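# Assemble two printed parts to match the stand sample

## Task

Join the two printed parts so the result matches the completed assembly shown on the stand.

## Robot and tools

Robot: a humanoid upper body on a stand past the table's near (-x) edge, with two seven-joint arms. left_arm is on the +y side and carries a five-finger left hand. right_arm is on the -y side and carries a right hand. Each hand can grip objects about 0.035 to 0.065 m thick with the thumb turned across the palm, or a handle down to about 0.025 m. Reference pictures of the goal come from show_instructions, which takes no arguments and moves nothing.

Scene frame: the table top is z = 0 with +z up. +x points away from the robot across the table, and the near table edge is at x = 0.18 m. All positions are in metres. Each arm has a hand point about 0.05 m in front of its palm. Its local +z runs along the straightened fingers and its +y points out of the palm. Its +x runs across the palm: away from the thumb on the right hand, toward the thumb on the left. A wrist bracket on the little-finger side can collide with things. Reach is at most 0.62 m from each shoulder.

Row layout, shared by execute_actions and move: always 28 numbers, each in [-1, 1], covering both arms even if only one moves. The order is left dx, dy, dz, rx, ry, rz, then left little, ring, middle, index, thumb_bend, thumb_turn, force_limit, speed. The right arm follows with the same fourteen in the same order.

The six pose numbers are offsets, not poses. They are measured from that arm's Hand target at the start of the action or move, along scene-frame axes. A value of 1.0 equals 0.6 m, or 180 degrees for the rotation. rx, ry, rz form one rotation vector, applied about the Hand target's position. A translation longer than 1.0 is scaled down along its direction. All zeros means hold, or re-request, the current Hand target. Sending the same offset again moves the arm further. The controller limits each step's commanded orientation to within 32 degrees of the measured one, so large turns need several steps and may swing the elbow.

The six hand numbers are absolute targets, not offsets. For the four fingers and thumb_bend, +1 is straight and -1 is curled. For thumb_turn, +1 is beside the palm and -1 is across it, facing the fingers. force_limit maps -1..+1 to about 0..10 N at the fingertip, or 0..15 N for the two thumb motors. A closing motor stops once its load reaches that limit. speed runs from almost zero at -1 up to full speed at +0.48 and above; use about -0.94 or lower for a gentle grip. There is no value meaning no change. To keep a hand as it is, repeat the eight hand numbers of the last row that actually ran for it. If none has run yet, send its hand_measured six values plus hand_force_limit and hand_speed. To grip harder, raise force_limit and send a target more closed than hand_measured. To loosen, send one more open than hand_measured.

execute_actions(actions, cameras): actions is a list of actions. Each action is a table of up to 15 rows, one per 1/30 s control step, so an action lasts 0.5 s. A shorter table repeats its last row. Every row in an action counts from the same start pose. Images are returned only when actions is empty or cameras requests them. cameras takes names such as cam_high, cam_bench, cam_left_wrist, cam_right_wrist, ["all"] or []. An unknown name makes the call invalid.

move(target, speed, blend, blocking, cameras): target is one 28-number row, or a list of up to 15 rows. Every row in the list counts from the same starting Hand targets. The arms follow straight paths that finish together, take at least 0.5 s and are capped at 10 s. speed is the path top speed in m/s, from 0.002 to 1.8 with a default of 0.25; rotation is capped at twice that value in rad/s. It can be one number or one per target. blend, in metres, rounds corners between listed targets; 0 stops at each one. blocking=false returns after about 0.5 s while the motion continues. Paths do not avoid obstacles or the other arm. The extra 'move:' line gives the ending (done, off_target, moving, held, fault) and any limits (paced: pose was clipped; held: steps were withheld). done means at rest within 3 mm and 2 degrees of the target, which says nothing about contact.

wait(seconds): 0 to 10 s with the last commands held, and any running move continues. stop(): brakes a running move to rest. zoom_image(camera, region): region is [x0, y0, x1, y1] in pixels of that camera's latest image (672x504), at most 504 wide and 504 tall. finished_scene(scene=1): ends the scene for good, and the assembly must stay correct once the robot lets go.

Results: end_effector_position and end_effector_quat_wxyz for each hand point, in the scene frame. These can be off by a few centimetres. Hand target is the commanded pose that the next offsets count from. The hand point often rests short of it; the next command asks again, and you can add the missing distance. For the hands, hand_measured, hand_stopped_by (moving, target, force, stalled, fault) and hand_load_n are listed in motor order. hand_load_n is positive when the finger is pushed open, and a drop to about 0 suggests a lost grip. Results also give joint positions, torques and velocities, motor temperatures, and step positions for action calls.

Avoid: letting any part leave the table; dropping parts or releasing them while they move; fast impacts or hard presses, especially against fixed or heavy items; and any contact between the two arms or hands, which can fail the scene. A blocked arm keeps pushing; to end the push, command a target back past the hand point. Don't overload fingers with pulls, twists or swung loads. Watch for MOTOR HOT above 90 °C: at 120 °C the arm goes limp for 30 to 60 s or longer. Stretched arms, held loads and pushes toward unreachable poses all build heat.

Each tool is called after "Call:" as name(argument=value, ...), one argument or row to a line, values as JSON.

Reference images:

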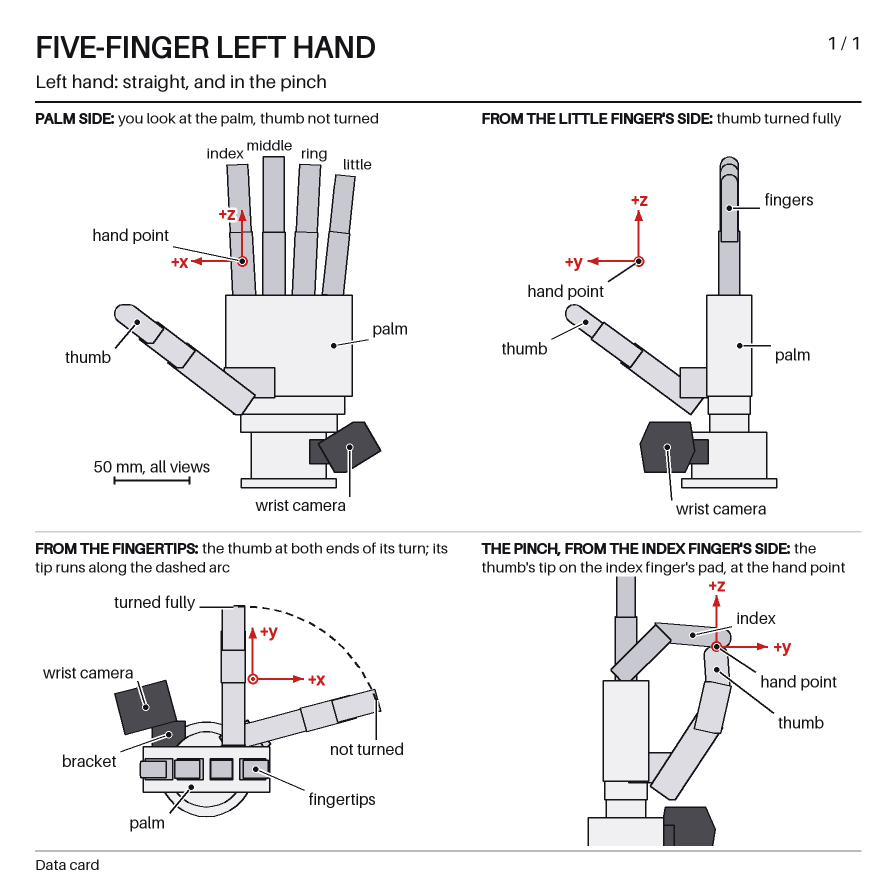

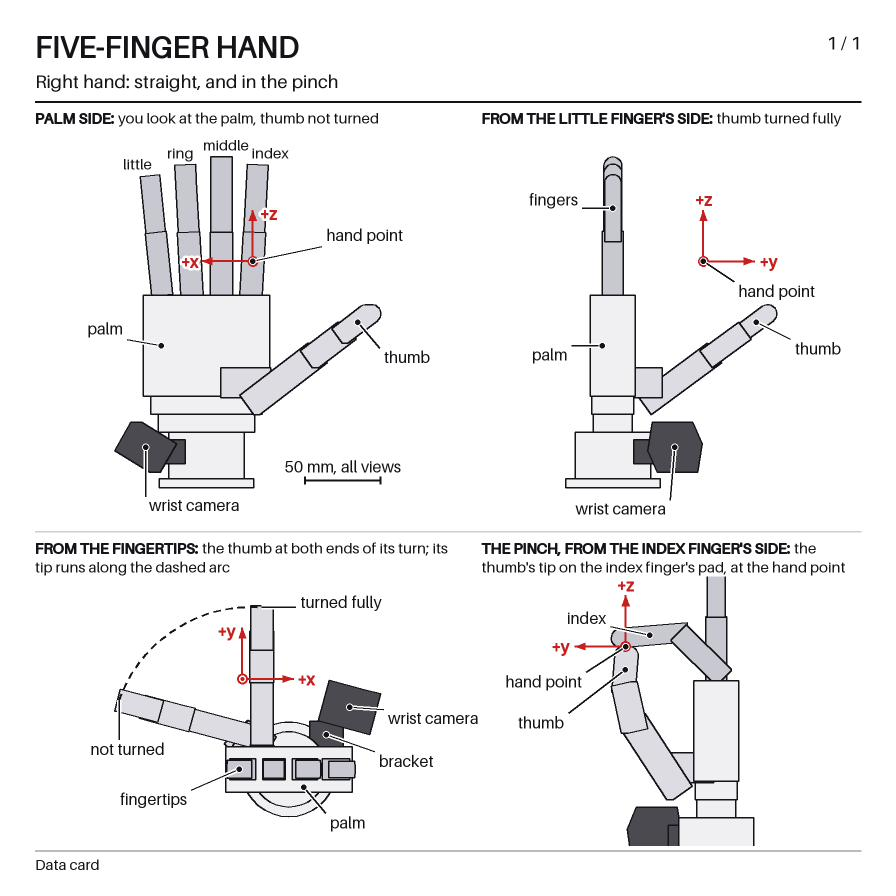

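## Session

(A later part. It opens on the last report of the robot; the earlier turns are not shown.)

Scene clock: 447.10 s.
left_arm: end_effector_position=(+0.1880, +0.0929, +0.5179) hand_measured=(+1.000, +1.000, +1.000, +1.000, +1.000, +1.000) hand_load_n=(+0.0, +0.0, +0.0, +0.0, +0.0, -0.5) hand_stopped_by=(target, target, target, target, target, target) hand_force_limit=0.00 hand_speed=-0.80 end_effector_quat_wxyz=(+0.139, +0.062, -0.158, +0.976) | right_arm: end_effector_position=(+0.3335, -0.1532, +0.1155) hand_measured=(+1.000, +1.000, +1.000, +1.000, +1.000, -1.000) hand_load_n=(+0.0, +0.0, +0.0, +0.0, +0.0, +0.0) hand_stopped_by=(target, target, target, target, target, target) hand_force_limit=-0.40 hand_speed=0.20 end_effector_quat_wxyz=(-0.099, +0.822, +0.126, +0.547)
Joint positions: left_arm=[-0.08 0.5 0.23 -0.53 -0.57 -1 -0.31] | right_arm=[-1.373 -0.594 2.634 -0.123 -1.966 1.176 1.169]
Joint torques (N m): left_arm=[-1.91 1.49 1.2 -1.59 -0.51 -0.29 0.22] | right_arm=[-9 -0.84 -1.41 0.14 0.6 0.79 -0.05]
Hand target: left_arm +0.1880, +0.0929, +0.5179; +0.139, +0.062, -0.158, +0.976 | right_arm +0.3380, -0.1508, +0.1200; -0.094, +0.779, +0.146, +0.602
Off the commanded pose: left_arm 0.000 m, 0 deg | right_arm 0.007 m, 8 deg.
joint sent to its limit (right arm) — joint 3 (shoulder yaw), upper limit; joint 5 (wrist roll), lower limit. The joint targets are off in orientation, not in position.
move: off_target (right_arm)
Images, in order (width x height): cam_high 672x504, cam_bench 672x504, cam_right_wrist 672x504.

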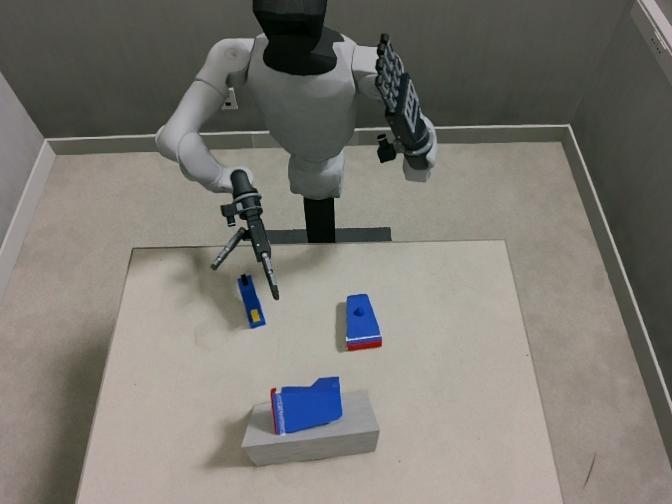

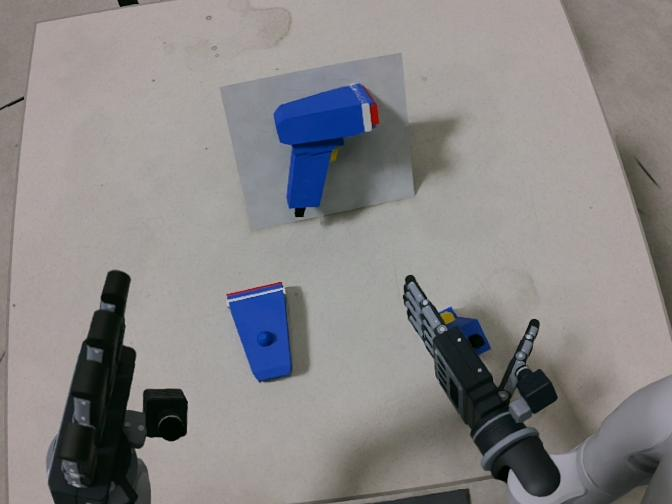

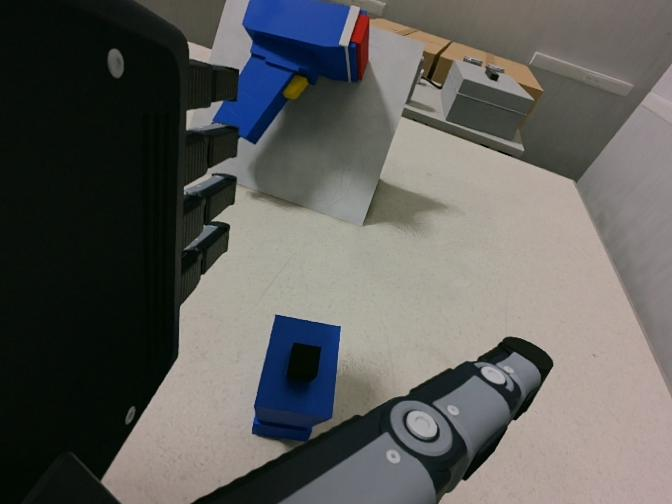

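Call:
move(
  target=[0,0,0,0,0,0,1,1,1,1,1,1,0,-0.8,-0.007,-0.004,-0.075,0,0.04,0,1,1,1,1,1,-1,-0.4,0.2],
  speed=0.2,
  cameras=["cam_high","cam_bench","cam_right_wrist"],
)

Call:
zoom_image(
  camera="cam_bench",
  region=[380, 200, 640, 420],
)

Call:
zoom_image(
  camera="cam_high",
  region=[160, 200, 320, 350],
)

Scene clock: 476.20 s.
left_arm: end_effector_position=(+0.1880, +0.0929, +0.5179) hand_measured=(+1.000, +1.000, +1.000, +1.000, +1.000, +1.000) hand_load_n=(+0.0, +0.0, +0.0, +0.0, +0.0, +0.0) hand_stopped_by=(target, target, target, target, target, target) hand_force_limit=0.00 hand_speed=-0.80 end_effector_quat_wxyz=(+0.139, +0.062, -0.158, +0.976) | right_arm: end_effector_position=(+0.3362, -0.1539, +0.0780) hand_measured=(+1.000, +1.000, +1.000, +1.000, +1.000, -1.000) hand_load_n=(+0.0, +0.0, +0.0, +0.0, +0.0, +0.0) hand_stopped_by=(target, target, target, target, target, target) hand_force_limit=-0.40 hand_speed=0.20 end_effector_quat_wxyz=(-0.102, +0.814, +0.143, +0.554)
Joint positions: left_arm=[-0.08 0.5 0.23 -0.53 -0.57 -1 -0.31] | right_arm=[-1.195 -0.505 2.631 0.178 -1.826 1.237 0.979]
Joint torques (N m): left_arm=[-1.91 1.49 1.19 -1.59 -0.5 -0.29 0.22] | right_arm=[-5.82 -0.82 -1.96 0.37 1.05 1.07 -0.2]
Motor temperatures (°C): left_arm=[45 49 35 44 35 38 34] | right_arm=[57 48 45 45 41 35 30]
Hand target: left_arm +0.1880, +0.0929, +0.5179; +0.139, +0.062, -0.158, +0.976 | right_arm +0.3338, -0.1532, +0.0750; -0.103, +0.816, +0.139, +0.552
Off the commanded pose: left_arm 0.000 m, 0 deg | right_arm 0.004 m, 1 deg.
move: off_target (right_arm)
Images, in order (width x height): cam_high 672x504, cam_bench 672x504, cam_right_wrist 672x504.

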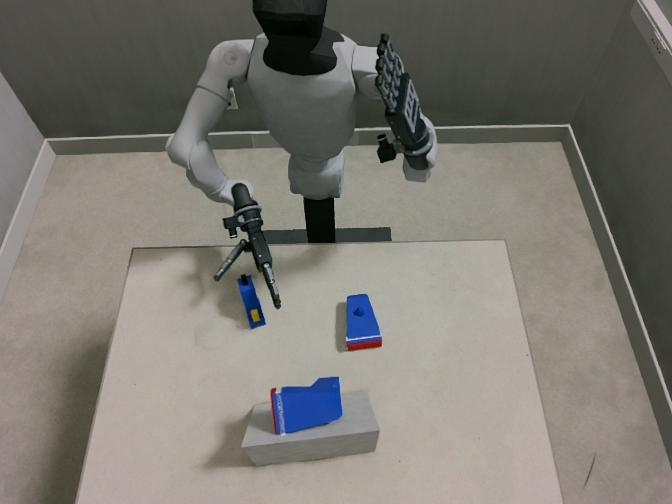

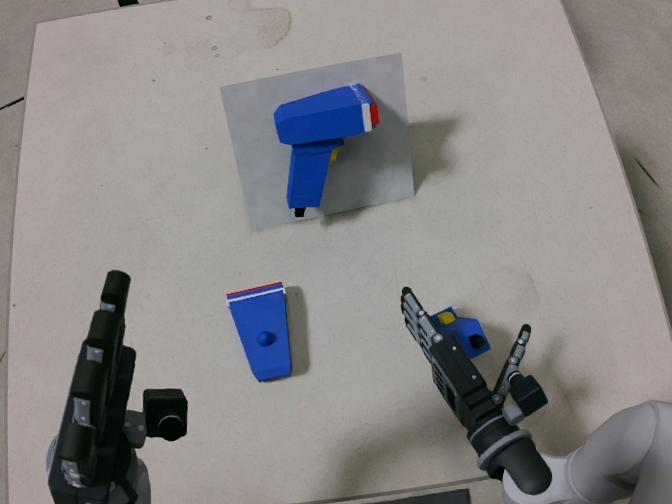

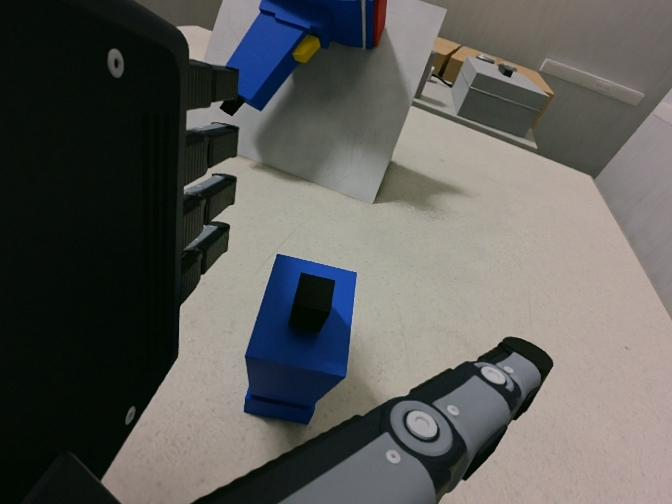

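Scaled by 1.938 from the camera's 672x504 image, which has a finer 960x720 frame.

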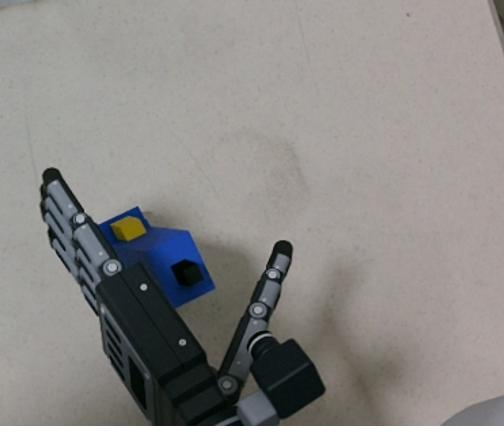

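Scaled by 3.150 from the camera's 672x504 image, which has a finer 960x720 frame.

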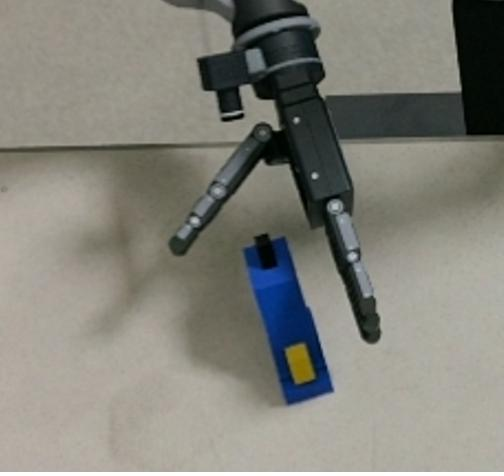

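Call:
move(
  target=[0,0,0,0,0,0,1,1,1,1,1,1,0,-0.8,0.0437,0.001,-0.055,0,0,0,1,1,1,1,1,-1,-0.4,0.2],
  speed=0.15,
  cameras=["cam_high","cam_bench","cam_right_wrist"],
)

Call:
zoom_image(
  camera="cam_bench",
  region=[380, 200, 640, 420],
)

Scene clock: 496.73 s.
left_arm: end_effector_position=(+0.1880, +0.0929, +0.5179) hand_measured=(+1.000, +1.000, +1.000, +1.000, +1.000, +1.000) hand_load_n=(+0.0, +0.0, +0.0, +0.0, +0.0, +0.0) hand_stopped_by=(target, target, target, target, target, target) hand_force_limit=0.00 hand_speed=-0.80 end_effector_quat_wxyz=(+0.139, +0.062, -0.158, +0.976) | right_arm: end_effector_position=(+0.3632, -0.1531, +0.0456) hand_measured=(+1.000, +1.000, +1.000, +1.000, +1.000, -1.000) hand_load_n=(+0.0, +0.0, +0.0, +0.0, +0.0, +0.0) hand_stopped_by=(target, target, target, target, target, target) hand_force_limit=-0.40 hand_speed=0.20 end_effector_quat_wxyz=(-0.103, +0.813, +0.143, +0.555)
Joint positions: left_arm=[-0.08 0.5 0.23 -0.53 -0.57 -1 -0.31] | right_arm=[-1.058 -0.417 2.523 0.496 -1.432 1.167 0.529]
Joint torques (N m): left_arm=[-1.91 1.49 1.19 -1.59 -0.5 -0.29 0.22] | right_arm=[-5.94 -0.66 -1.82 0.88 1.05 1.14 -0.22]
Motor temperatures (°C): left_arm=[45 49 35 44 35 38 34] | right_arm=[51 48 45 45 41 35 30]
Hand target: left_arm +0.1880, +0.0929, +0.5179; +0.139, +0.062, -0.158, +0.976 | right_arm +0.3600, -0.1526, +0.0420; -0.103, +0.816, +0.139, +0.552
Off the commanded pose: left_arm 0.000 m, 0 deg | right_arm 0.005 m, 1 deg.
move: off_target (right_arm)
Images, in order (width x height): cam_high 672x504, cam_bench 672x504, cam_right_wrist 672x504.

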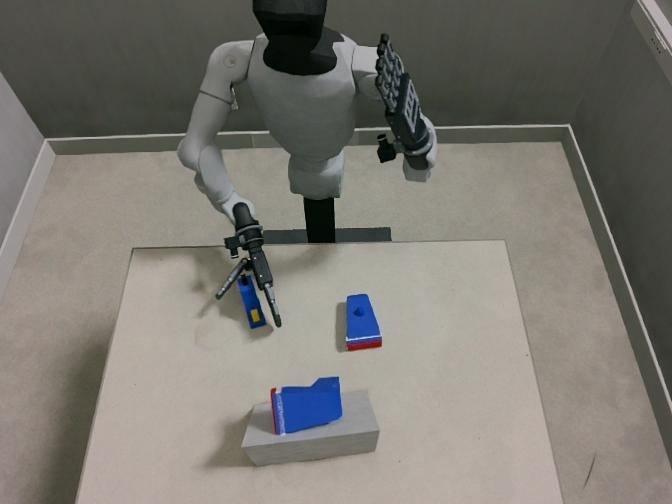

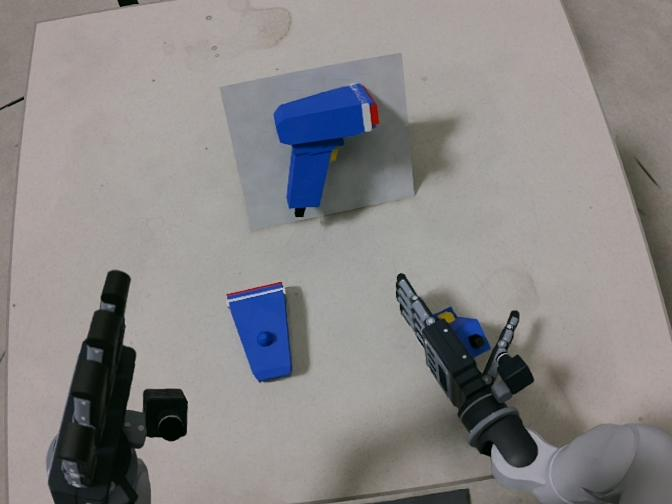

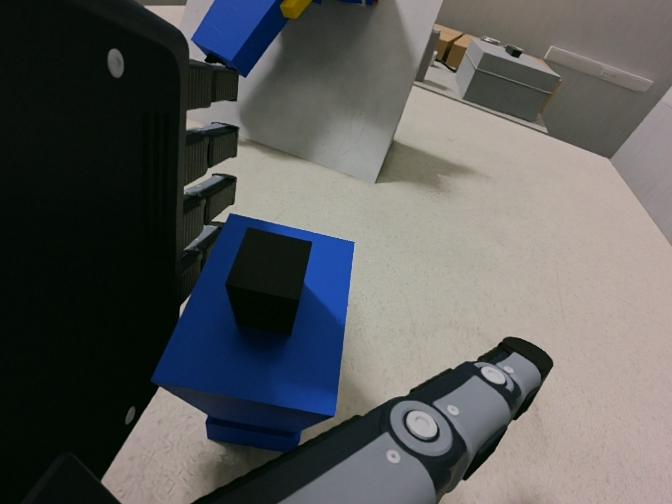

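Scaled by 1.938 from the camera's 672x504 image, which has a finer 960x720 frame.

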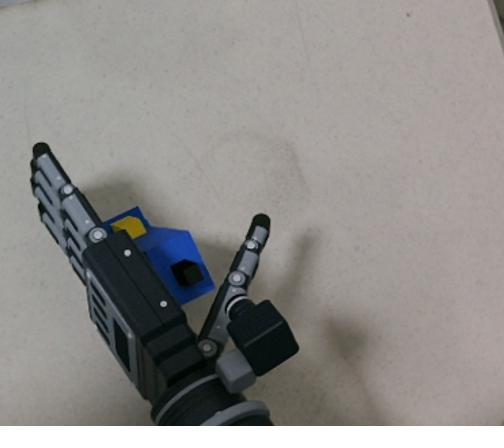

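Call:
move(
  target=[0,0,0,0,0,0,1,1,1,1,1,1,0,-0.8,0.0053,-0.0135,0.001,0,0,0,1,1,1,1,1,-1,-0.4,0.2],
  speed=0.05,
  cameras=["cam_bench","cam_right_wrist"],
)

Scene clock: 506.17 s.
left_arm: end_effector_position=(+0.1880, +0.0929, +0.5179) hand_measured=(+1.000, +1.000, +1.000, +1.000, +1.000, +1.000) hand_load_n=(+0.0, +0.0, +0.0, +0.0, +0.0, +0.0) hand_stopped_by=(target, target, target, target, target, target) hand_force_limit=0.00 hand_speed=-0.80 end_effector_quat_wxyz=(+0.139, +0.062, -0.158, +0.976) | right_arm: end_effector_position=(+0.3663, -0.1569, +0.0459) hand_measured=(+1.000, +1.000, +1.000, +1.000, +1.000, -1.000) hand_load_n=(+0.0, +0.0, +0.0, -0.5, +0.0, +0.0) hand_stopped_by=(target, target, target, target, target, target) hand_force_limit=-0.40 hand_speed=0.20 end_effector_quat_wxyz=(-0.107, +0.813, +0.144, +0.555)
Joint positions: left_arm=[-0.08 0.5 0.23 -0.53 -0.57 -1 -0.31] | right_arm=[-1.058 -0.431 2.516 0.505 -1.398 1.167 0.472]
Joint torques (N m): left_arm=[-1.92 1.49 1.19 -1.58 -0.5 -0.29 0.22] | right_arm=[-5.94 -1.53 -1.75 0.91 1.16 1.24 -0.2]
Hand target: left_arm +0.1880, +0.0929, +0.5179; +0.139, +0.062, -0.158, +0.976 | right_arm +0.3632, -0.1607, +0.0426; -0.103, +0.816, +0.139, +0.552
Off the commanded pose: left_arm 0.000 m, 0 deg | right_arm 0.006 m, 1 deg.
move: off_target (right_arm)
Images, in order (width x height): cam_bench 672x504, cam_right_wrist 672x504.

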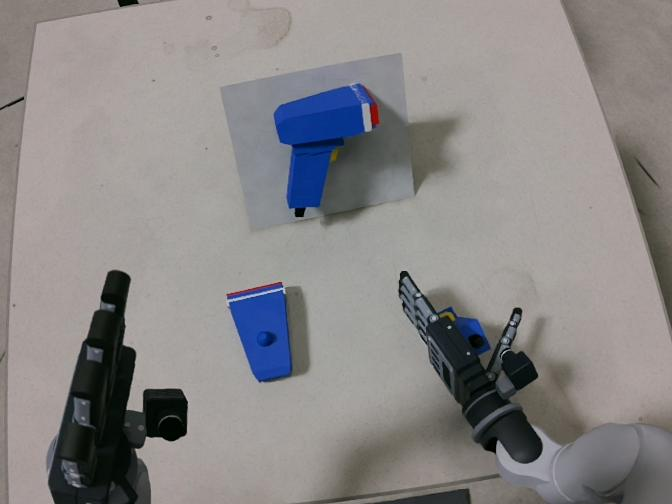

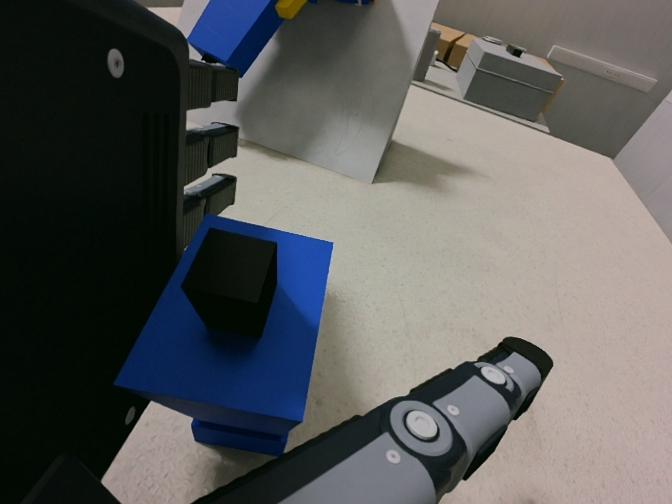

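Call:
move(
  target=[0,0,0,0,0,0,1,1,1,1,1,1,0,-0.8,0,0,0.001,0,0,0,1,1,1,1,-0.8,-1,-0.6,-0.8],
  cameras=["cam_high","cam_bench","cam_right_wrist"],
)

Call:
zoom_image(
  camera="cam_bench",
  region=[380, 200, 640, 420],
)

Scene clock: 514.33 s.
left_arm: end_effector_position=(+0.1880, +0.0929, +0.5179) hand_measured=(+1.000, +1.000, +1.000, +1.000, +1.000, +1.000) hand_load_n=(+0.0, +0.0, +0.0, +0.0, +0.0, +0.0) hand_stopped_by=(target, target, target, target, target, target) hand_force_limit=0.00 hand_speed=-0.80 end_effector_quat_wxyz=(+0.139, +0.062, -0.158, +0.976) | right_arm: end_effector_position=(+0.3664, -0.1570, +0.0460) hand_measured=(+1.000, +1.000, +1.000, +1.000, +0.126, -1.000) hand_load_n=(+0.0, +0.0, +0.0, +0.0, +3.0, +0.5) hand_stopped_by=(target, target, target, target, force, target) hand_force_limit=-0.60 hand_speed=-0.80 end_effector_quat_wxyz=(-0.107, +0.812, +0.143, +0.555)
Joint positions: left_arm=[-0.08 0.5 0.23 -0.53 -0.57 -1 -0.31] | right_arm=[-1.058 -0.431 2.516 0.505 -1.398 1.168 0.472]
Joint torques (N m): left_arm=[-1.91 1.49 1.19 -1.58 -0.51 -0.29 0.22] | right_arm=[-6.19 -1.69 -1.61 0.44 1.07 1.24 -0.12]
Hand target: left_arm +0.1880, +0.0929, +0.5179; +0.139, +0.062, -0.158, +0.976 | right_arm +0.3632, -0.1607, +0.0432; -0.103, +0.816, +0.139, +0.552
Off the commanded pose: left_arm 0.000 m, 0 deg | right_arm 0.006 m, 1 deg.
move: off_target (right_arm)
Images, in order (width x height): cam_high 672x504, cam_bench 672x504, cam_right_wrist 672x504.

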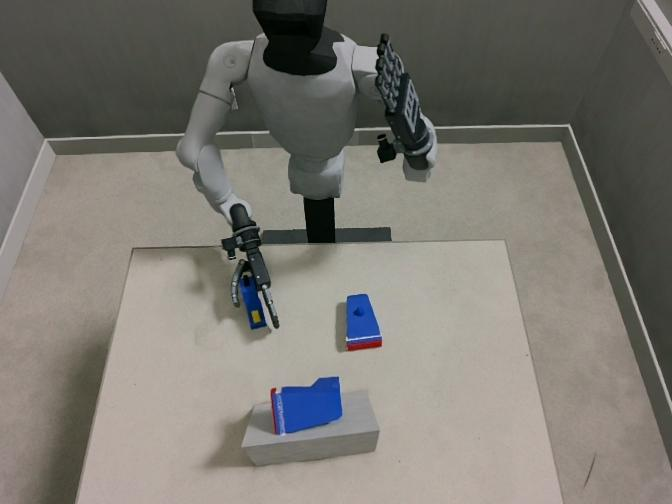

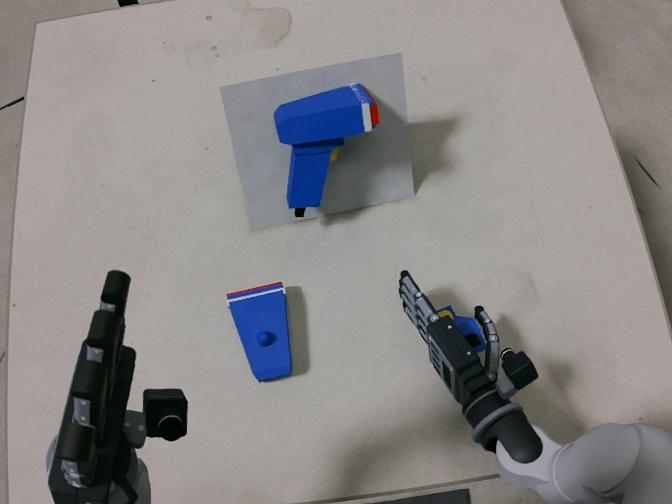

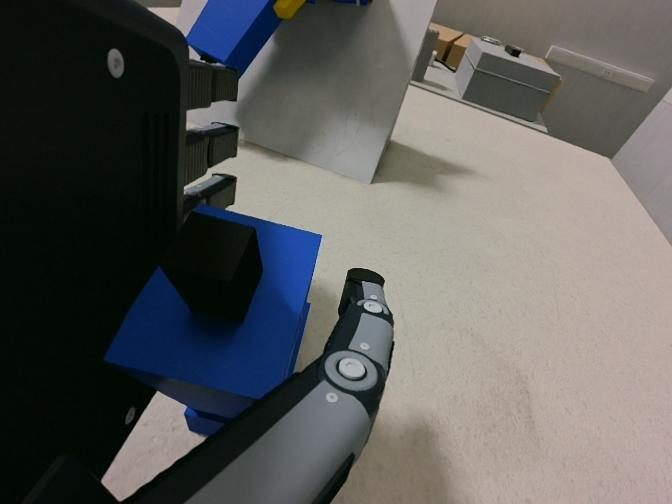

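Scaled by 1.938 from the camera's 672x504 image, which has a finer 960x720 frame.

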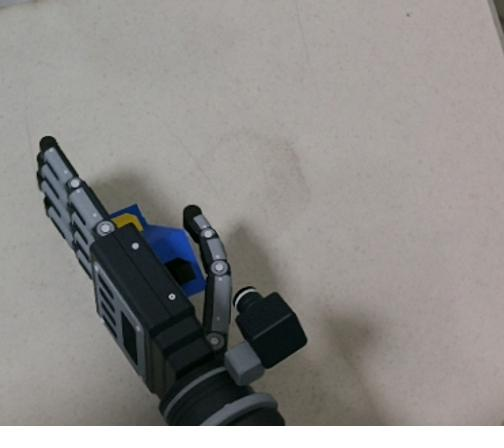

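Call:
move(
  target=[
    [0,0,0,0,0,0,1,1,1,1,1,1,0,-0.8,0,0,0.003,0,0,0,1,1,1,1,1,-1,-0.6,0.2],
    [0,0,0,0,0,0,1,1,1,1,1,1,0,-0.8,-0.038,-0.0135,0.003,0,0,0,1,1,1,1,1,-1,-0.6,0.2],
  ],
  speed=0.1,
  cameras=["cam_high","cam_bench","cam_right_wrist"],
)

Call:
zoom_image(
  camera="cam_bench",
  region=[380, 200, 640, 420],
)

Scene clock: 522.53 s.
left_arm: end_effector_position=(+0.1880, +0.0929, +0.5179) hand_measured=(+1.000, +1.000, +1.000, +1.000, +1.000, +1.000) hand_load_n=(+0.0, +0.0, +0.0, +0.0, +0.0, +0.0) hand_stopped_by=(target, target, target, target, target, target) hand_force_limit=0.00 hand_speed=-0.80 end_effector_quat_wxyz=(+0.139, +0.062, -0.158, +0.976) | right_arm: end_effector_position=(+0.3445, -0.1681, +0.0474) hand_measured=(+1.000, +1.000, +1.000, +1.000, +1.000, -1.000) hand_load_n=(+0.0, +0.0, +0.0, +0.0, +0.0, +0.0) hand_stopped_by=(target, target, target, target, target, target) hand_force_limit=-0.60 hand_speed=0.20 end_effector_quat_wxyz=(-0.102, +0.813, +0.141, +0.556)
Joint positions: left_arm=[-0.08 0.5 0.23 -0.53 -0.57 -1 -0.31] | right_arm=[-1.044 -0.456 2.613 0.447 -1.499 1.275 0.611]
Joint torques (N m): left_arm=[-1.91 1.49 1.2 -1.58 -0.5 -0.29 0.23] | right_arm=[-6.08 -1.57 -1.07 -0.18 0.84 1.28 -0.07]
Hand target: left_arm +0.1880, +0.0929, +0.5179; +0.139, +0.062, -0.158, +0.976 | right_arm +0.3404, -0.1688, +0.0450; -0.103, +0.816, +0.139, +0.552
Off the commanded pose: left_arm 0.000 m, 0 deg | right_arm 0.005 m, 1 deg.
move: off_target (right_arm)
Images, in order (width x height): cam_high 672x504, cam_bench 672x504, cam_right_wrist 672x504.

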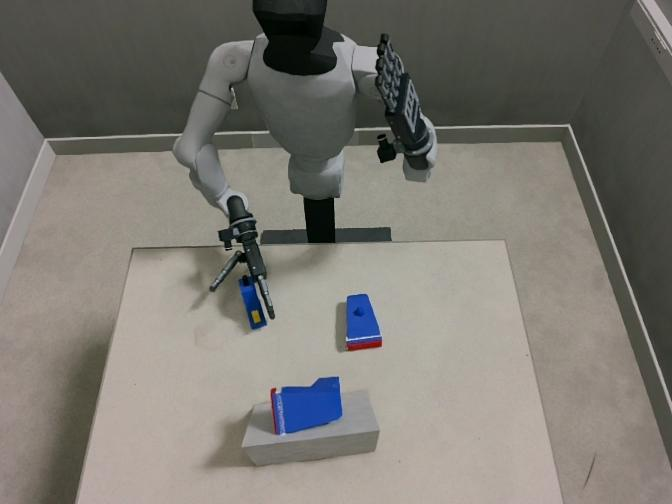

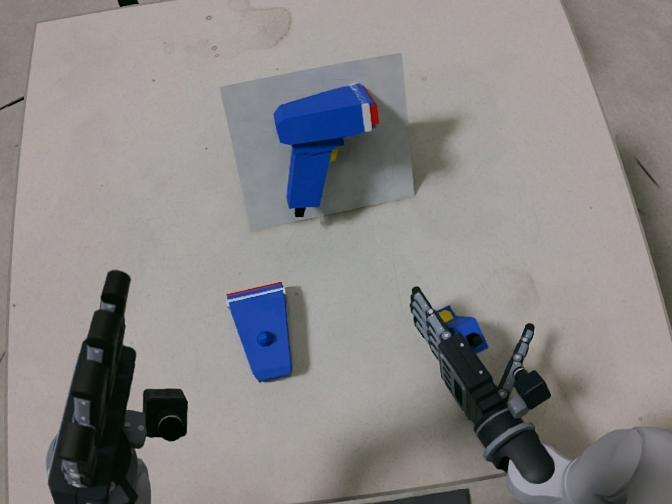

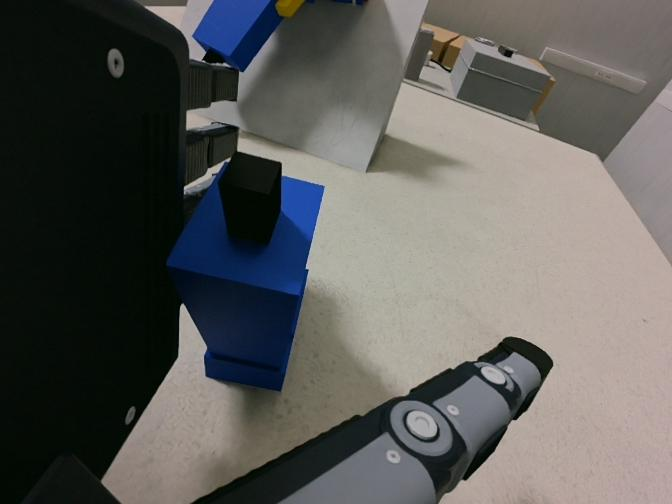

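Scaled by 1.938 from the camera's 672x504 image, which has a finer 960x720 frame.

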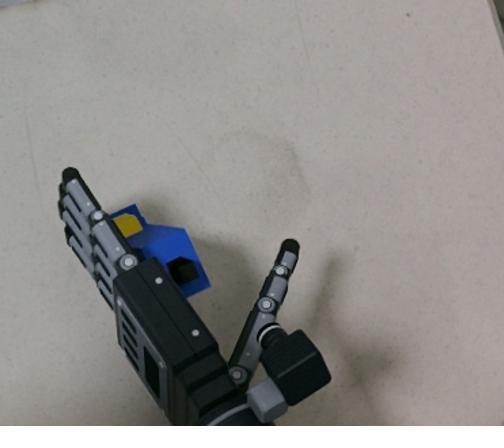

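Call:
move(
  target=[0,0,0,0,0,0,1,1,1,1,1,1,0,-0.8,0,0,0.003,0,0,0,1,1,1,1,-0.8,-1,-0.55,-0.8],
  cameras=["cam_bench","cam_right_wrist"],
)

Call:
zoom_image(
  camera="cam_bench",
  region=[380, 200, 640, 420],
)

Scene clock: 534.07 s.
left_arm: end_effector_position=(+0.1880, +0.0929, +0.5179) hand_measured=(+1.000, +1.000, +1.000, +1.000, +1.000, +1.000) hand_load_n=(+0.0, +0.0, +0.0, +0.0, +0.0, +0.0) hand_stopped_by=(target, target, target, target, target, target) hand_force_limit=0.00 hand_speed=-0.80 end_effector_quat_wxyz=(+0.139, +0.062, -0.158, +0.976) | right_arm: end_effector_position=(+0.3401, -0.1686, +0.0457) hand_measured=(+1.000, +1.000, +1.000, +1.000, -0.170, -1.000) hand_load_n=(+0.0, +0.0, +0.0, +0.0, +1.0, +0.0) hand_stopped_by=(target, target, target, target, force, target) hand_force_limit=-0.55 hand_speed=-0.80 end_effector_quat_wxyz=(-0.102, +0.816, +0.138, +0.552)
Joint positions: left_arm=[-0.08 0.5 0.23 -0.53 -0.57 -1 -0.31] | right_arm=[-1.044 -0.456 2.625 0.431 -1.506 1.283 0.629]
Joint torques (N m): left_arm=[-1.91 1.5 1.19 -1.59 -0.51 -0.29 0.23] | right_arm=[-7.38 -1.62 -1.12 -0.41 0.61 1.23 -0.11]
Hand target: left_arm +0.1880, +0.0929, +0.5179; +0.139, +0.062, -0.158, +0.976 | right_arm +0.3404, -0.1688, +0.0468; -0.103, +0.816, +0.139, +0.552
Off the commanded pose: left_arm 0.000 m, 0 deg | right_arm 0.001 m, 0 deg.
move: done
Images, in order (width x height): cam_bench 672x504, cam_right_wrist 672x504.

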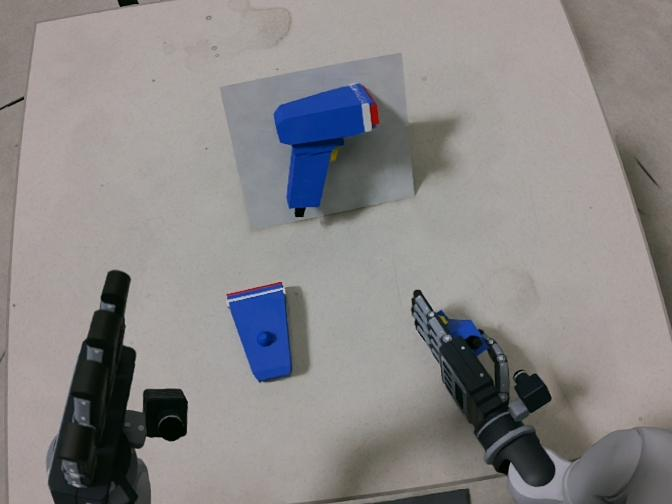

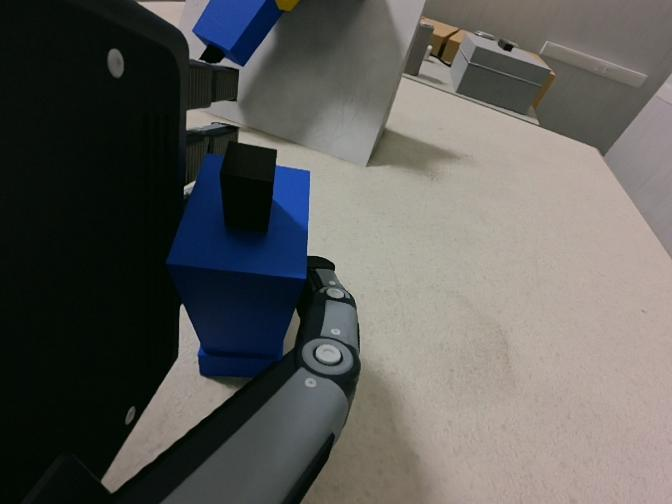

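Scaled by 1.938 from the camera's 672x504 image, which has a finer 960x720 frame.

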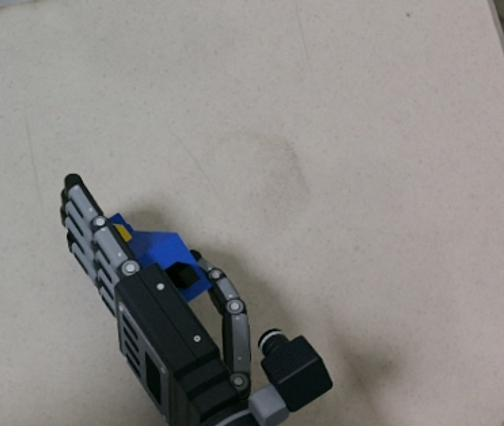

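Call:
move(
  target=[0,0,0,0,0,0,1,1,1,1,1,1,0,-0.8,0,0,0,0,0,0,1,1,1,1,-0.9,-1,0,-0.85],
  cameras=["cam_right_wrist"],
)

Scene clock: 538.47 s.
left_arm: end_effector_position=(+0.1880, +0.0929, +0.5179) hand_measured=(+1.000, +1.000, +1.000, +1.000, +1.000, +1.000) hand_load_n=(+0.0, +0.0, +0.0, +0.0, -0.5, +0.0) hand_stopped_by=(target, target, target, target, target, target) hand_force_limit=0.00 hand_speed=-0.80 end_effector_quat_wxyz=(+0.139, +0.062, -0.158, +0.976) | right_arm: end_effector_position=(+0.3401, -0.1687, +0.0458) hand_measured=(+1.000, +1.000, +1.000, +1.000, -0.206, -1.000) hand_load_n=(+0.0, +0.0, +0.0, +0.0, +8.5, +1.0) hand_stopped_by=(target, target, target, target, force, target) hand_force_limit=0.00 hand_speed=-0.85 end_effector_quat_wxyz=(-0.102, +0.816, +0.138, +0.552)
Joint positions: left_arm=[-0.08 0.5 0.23 -0.53 -0.57 -1 -0.31] | right_arm=[-1.044 -0.456 2.625 0.431 -1.506 1.283 0.629]
Joint torques (N m): left_arm=[-1.91 1.49 1.19 -1.59 -0.5 -0.29 0.22] | right_arm=[-7.38 -1.74 -1.08 -0.39 0.83 1.23 -0.11]
Hand target: left_arm +0.1880, +0.0929, +0.5179; +0.139, +0.062, -0.158, +0.976 | right_arm +0.3404, -0.1688, +0.0468; -0.103, +0.816, +0.139, +0.552
Off the commanded pose: left_arm 0.000 m, 0 deg | right_arm 0.001 m, 0 deg.
move: done
Images, in order (width x height): cam_right_wrist 672x504.

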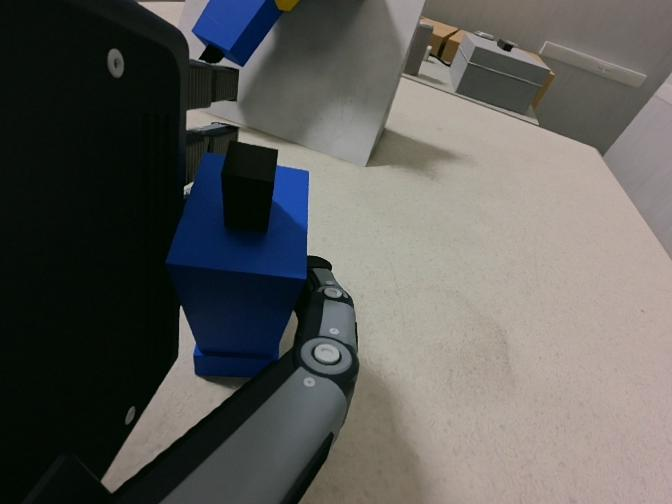

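Call:
move(
  target=[0,0,0,0,0,0,1,1,1,1,1,1,0,-0.8,-0.02,0,0.3,0,0,0,1,1,1,1,-0.9,-1,0,-0.85],
  speed=0.2,
  cameras=["all"],
)

Call:
zoom_image(
  camera="cam_high",
  region=[190, 170, 400, 360],
)

Scene clock: 554.27 s.
left_arm: end_effector_position=(+0.1880, +0.0929, +0.5179) hand_measured=(+1.000, +1.000, +1.000, +1.000, +1.000, +1.000) hand_load_n=(+0.0, +0.0, -0.5, +0.0, +0.0, +0.0) hand_stopped_by=(target, target, target, target, target, target) hand_force_limit=0.00 hand_speed=-0.80 end_effector_quat_wxyz=(+0.139, +0.062, -0.158, +0.976) | right_arm: end_effector_position=(+0.3298, -0.1710, +0.2264) hand_measured=(+1.000, +1.000, +1.000, +1.000, -0.206, -1.000) hand_load_n=(+0.0, -0.5, +0.5, +0.0, +8.5, +1.5) hand_stopped_by=(target, target, target, target, force, target) hand_force_limit=0.00 hand_speed=-0.85 end_effector_quat_wxyz=(-0.099, +0.821, +0.140, +0.545)
Joint positions: left_arm=[-0.08 0.5 0.23 -0.53 -0.57 -1 -0.31] | right_arm=[-1.763 -1.235 2.522 -0.791 -1.966 0.709 0.934]
Joint torques (N m): left_arm=[-1.91 1.49 1.2 -1.58 -0.5 -0.29 0.22] | right_arm=[-5.59 -1.25 -3.27 -1.81 0.45 0.97 -0.19]
Hand target: left_arm +0.1880, +0.0929, +0.5179; +0.139, +0.062, -0.158, +0.976 | right_arm +0.3284, -0.1688, +0.2268; -0.103, +0.816, +0.139, +0.552
Off the commanded pose: left_arm 0.000 m, 0 deg | right_arm 0.003 m, 1 deg.
joint sent to its limit (right arm) — joint 5 (wrist roll), lower limit. The joint targets still meet the commanded pose.
move: done

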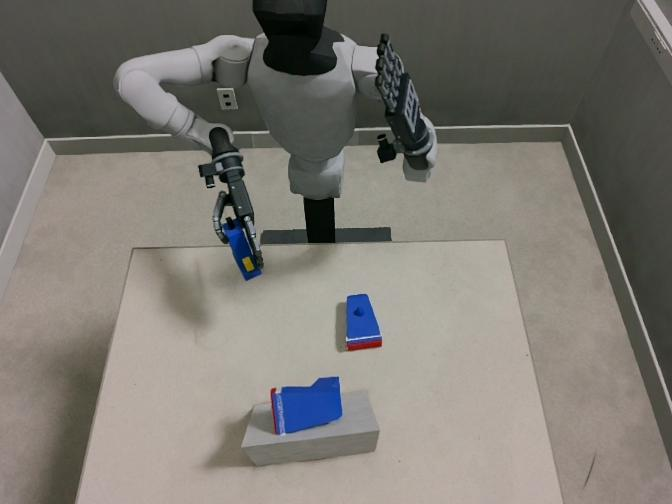

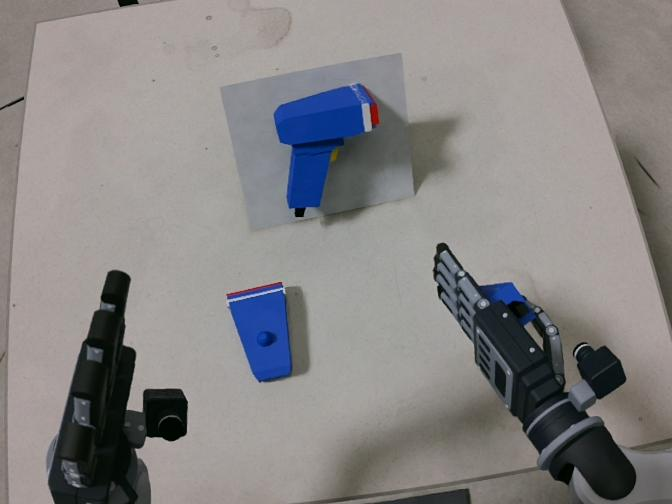

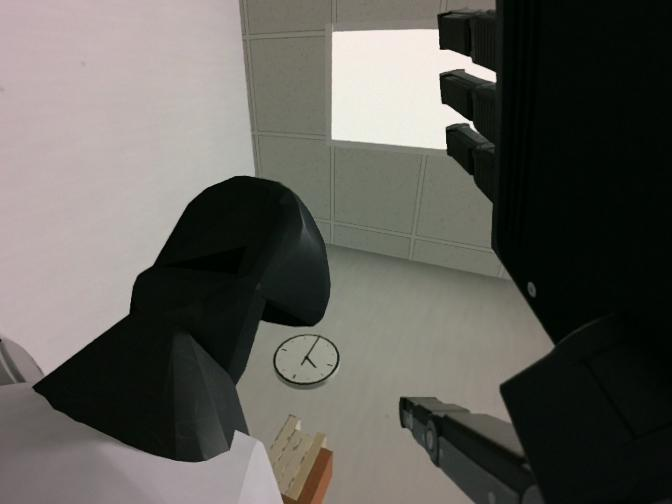

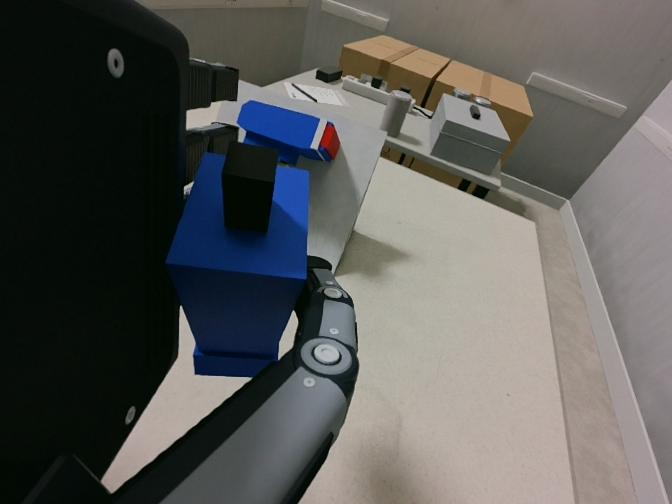

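Scaled by 2.400 from the camera's 672x504 image, which has a finer 960x720 frame.

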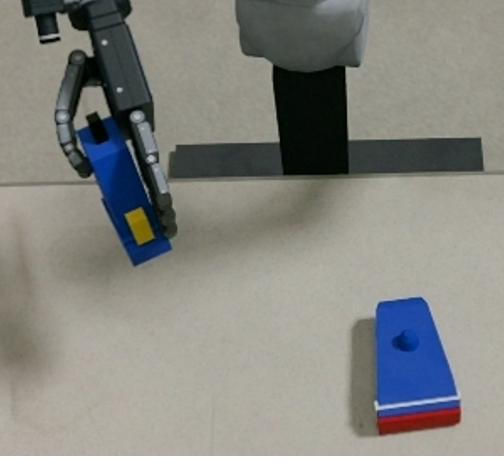

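Call:
move(
  target=[0,0,0,0,0,0,1,1,1,1,1,1,0,-0.8,0.05,0,0.15,0.109,-0.315,0,1,1,1,1,-0.9,-1,0,-0.85],
  speed=0.3,
  cameras=["cam_high","cam_bench"],
)

Call:
zoom_image(
  camera="cam_high",
  region=[190, 130, 330, 290],
)

Scene clock: 565.27 s.
left_arm: end_effector_position=(+0.1880, +0.0929, +0.5179) hand_measured=(+1.000, +1.000, +1.000, +1.000, +1.000, +1.000) hand_load_n=(+0.0, +0.0, +0.0, +0.0, +0.0, +0.0) hand_stopped_by=(target, target, target, target, target, target) hand_force_limit=0.00 hand_speed=-0.80 end_effector_quat_wxyz=(+0.139, +0.062, -0.158, +0.976) | right_arm: end_effector_position=(+0.3604, -0.1687, +0.3175) hand_measured=(+1.000, +1.000, +1.000, +1.000, -0.206, -1.000) hand_load_n=(+0.0, +0.0, -0.5, +0.0, +8.5, +1.5) hand_stopped_by=(target, target, target, target, force, target) hand_force_limit=0.00 hand_speed=-0.85 end_effector_quat_wxyz=(-0.235, +0.336, +0.113, +0.905)
Joint positions: left_arm=[-0.08 0.5 0.23 -0.53 -0.57 -1 -0.31] | right_arm=[-0.517 -0.531 1.062 0.558 -1.966 1.635 -0.503]
Joint torques (N m): left_arm=[-1.92 1.49 1.19 -1.59 -0.49 -0.29 0.23] | right_arm=[-4.79 -1.02 -2.72 -1.04 0.69 1.17 -0.19]
Hand target: left_arm +0.1880, +0.0929, +0.5179; +0.139, +0.062, -0.158, +0.976 | right_arm +0.3584, -0.1688, +0.3168; -0.157, +0.429, +0.079, +0.886
Off the commanded pose: left_arm 0.000 m, 0 deg | right_arm 0.002 m, 15 deg.
joint sent to its limit (right arm) — joint 5 (wrist roll), lower limit; joint 6 (wrist pitch), upper limit. The joint targets are off in orientation, not in position.
move: off_target (right_arm); limits=paced
Images, in order (width x height): cam_high 672x504, cam_bench 672x504.

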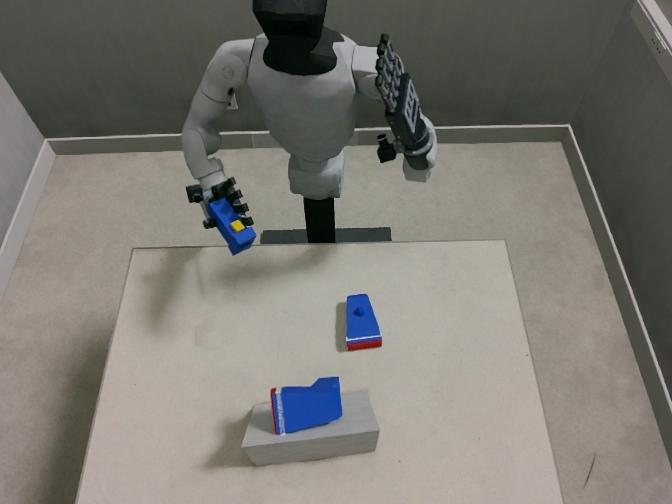

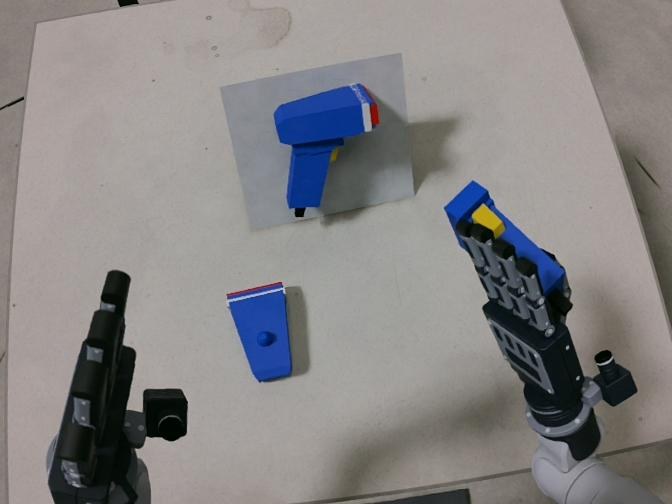

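Scaled by 3.150 from the camera's 672x504 image, which has a finer 960x720 frame.

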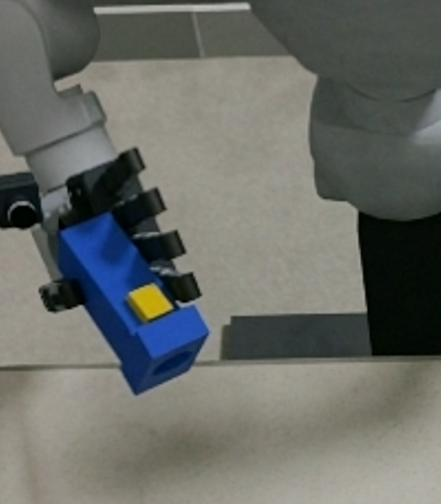

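Call:
zoom_image(
  camera="cam_high",
  region=[215, 210, 265, 260],
)

Scaled by 10.080 from the camera's 672x504 image, which has a finer 960x720 frame.

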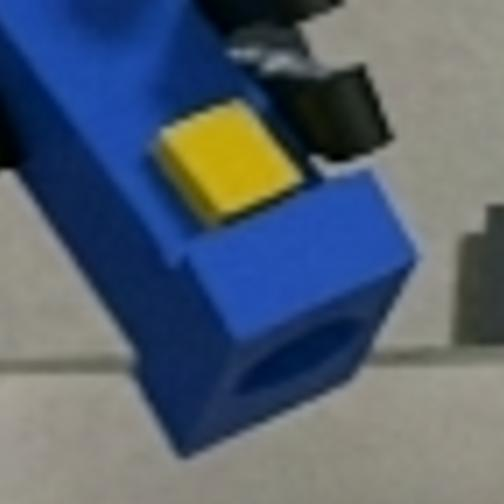

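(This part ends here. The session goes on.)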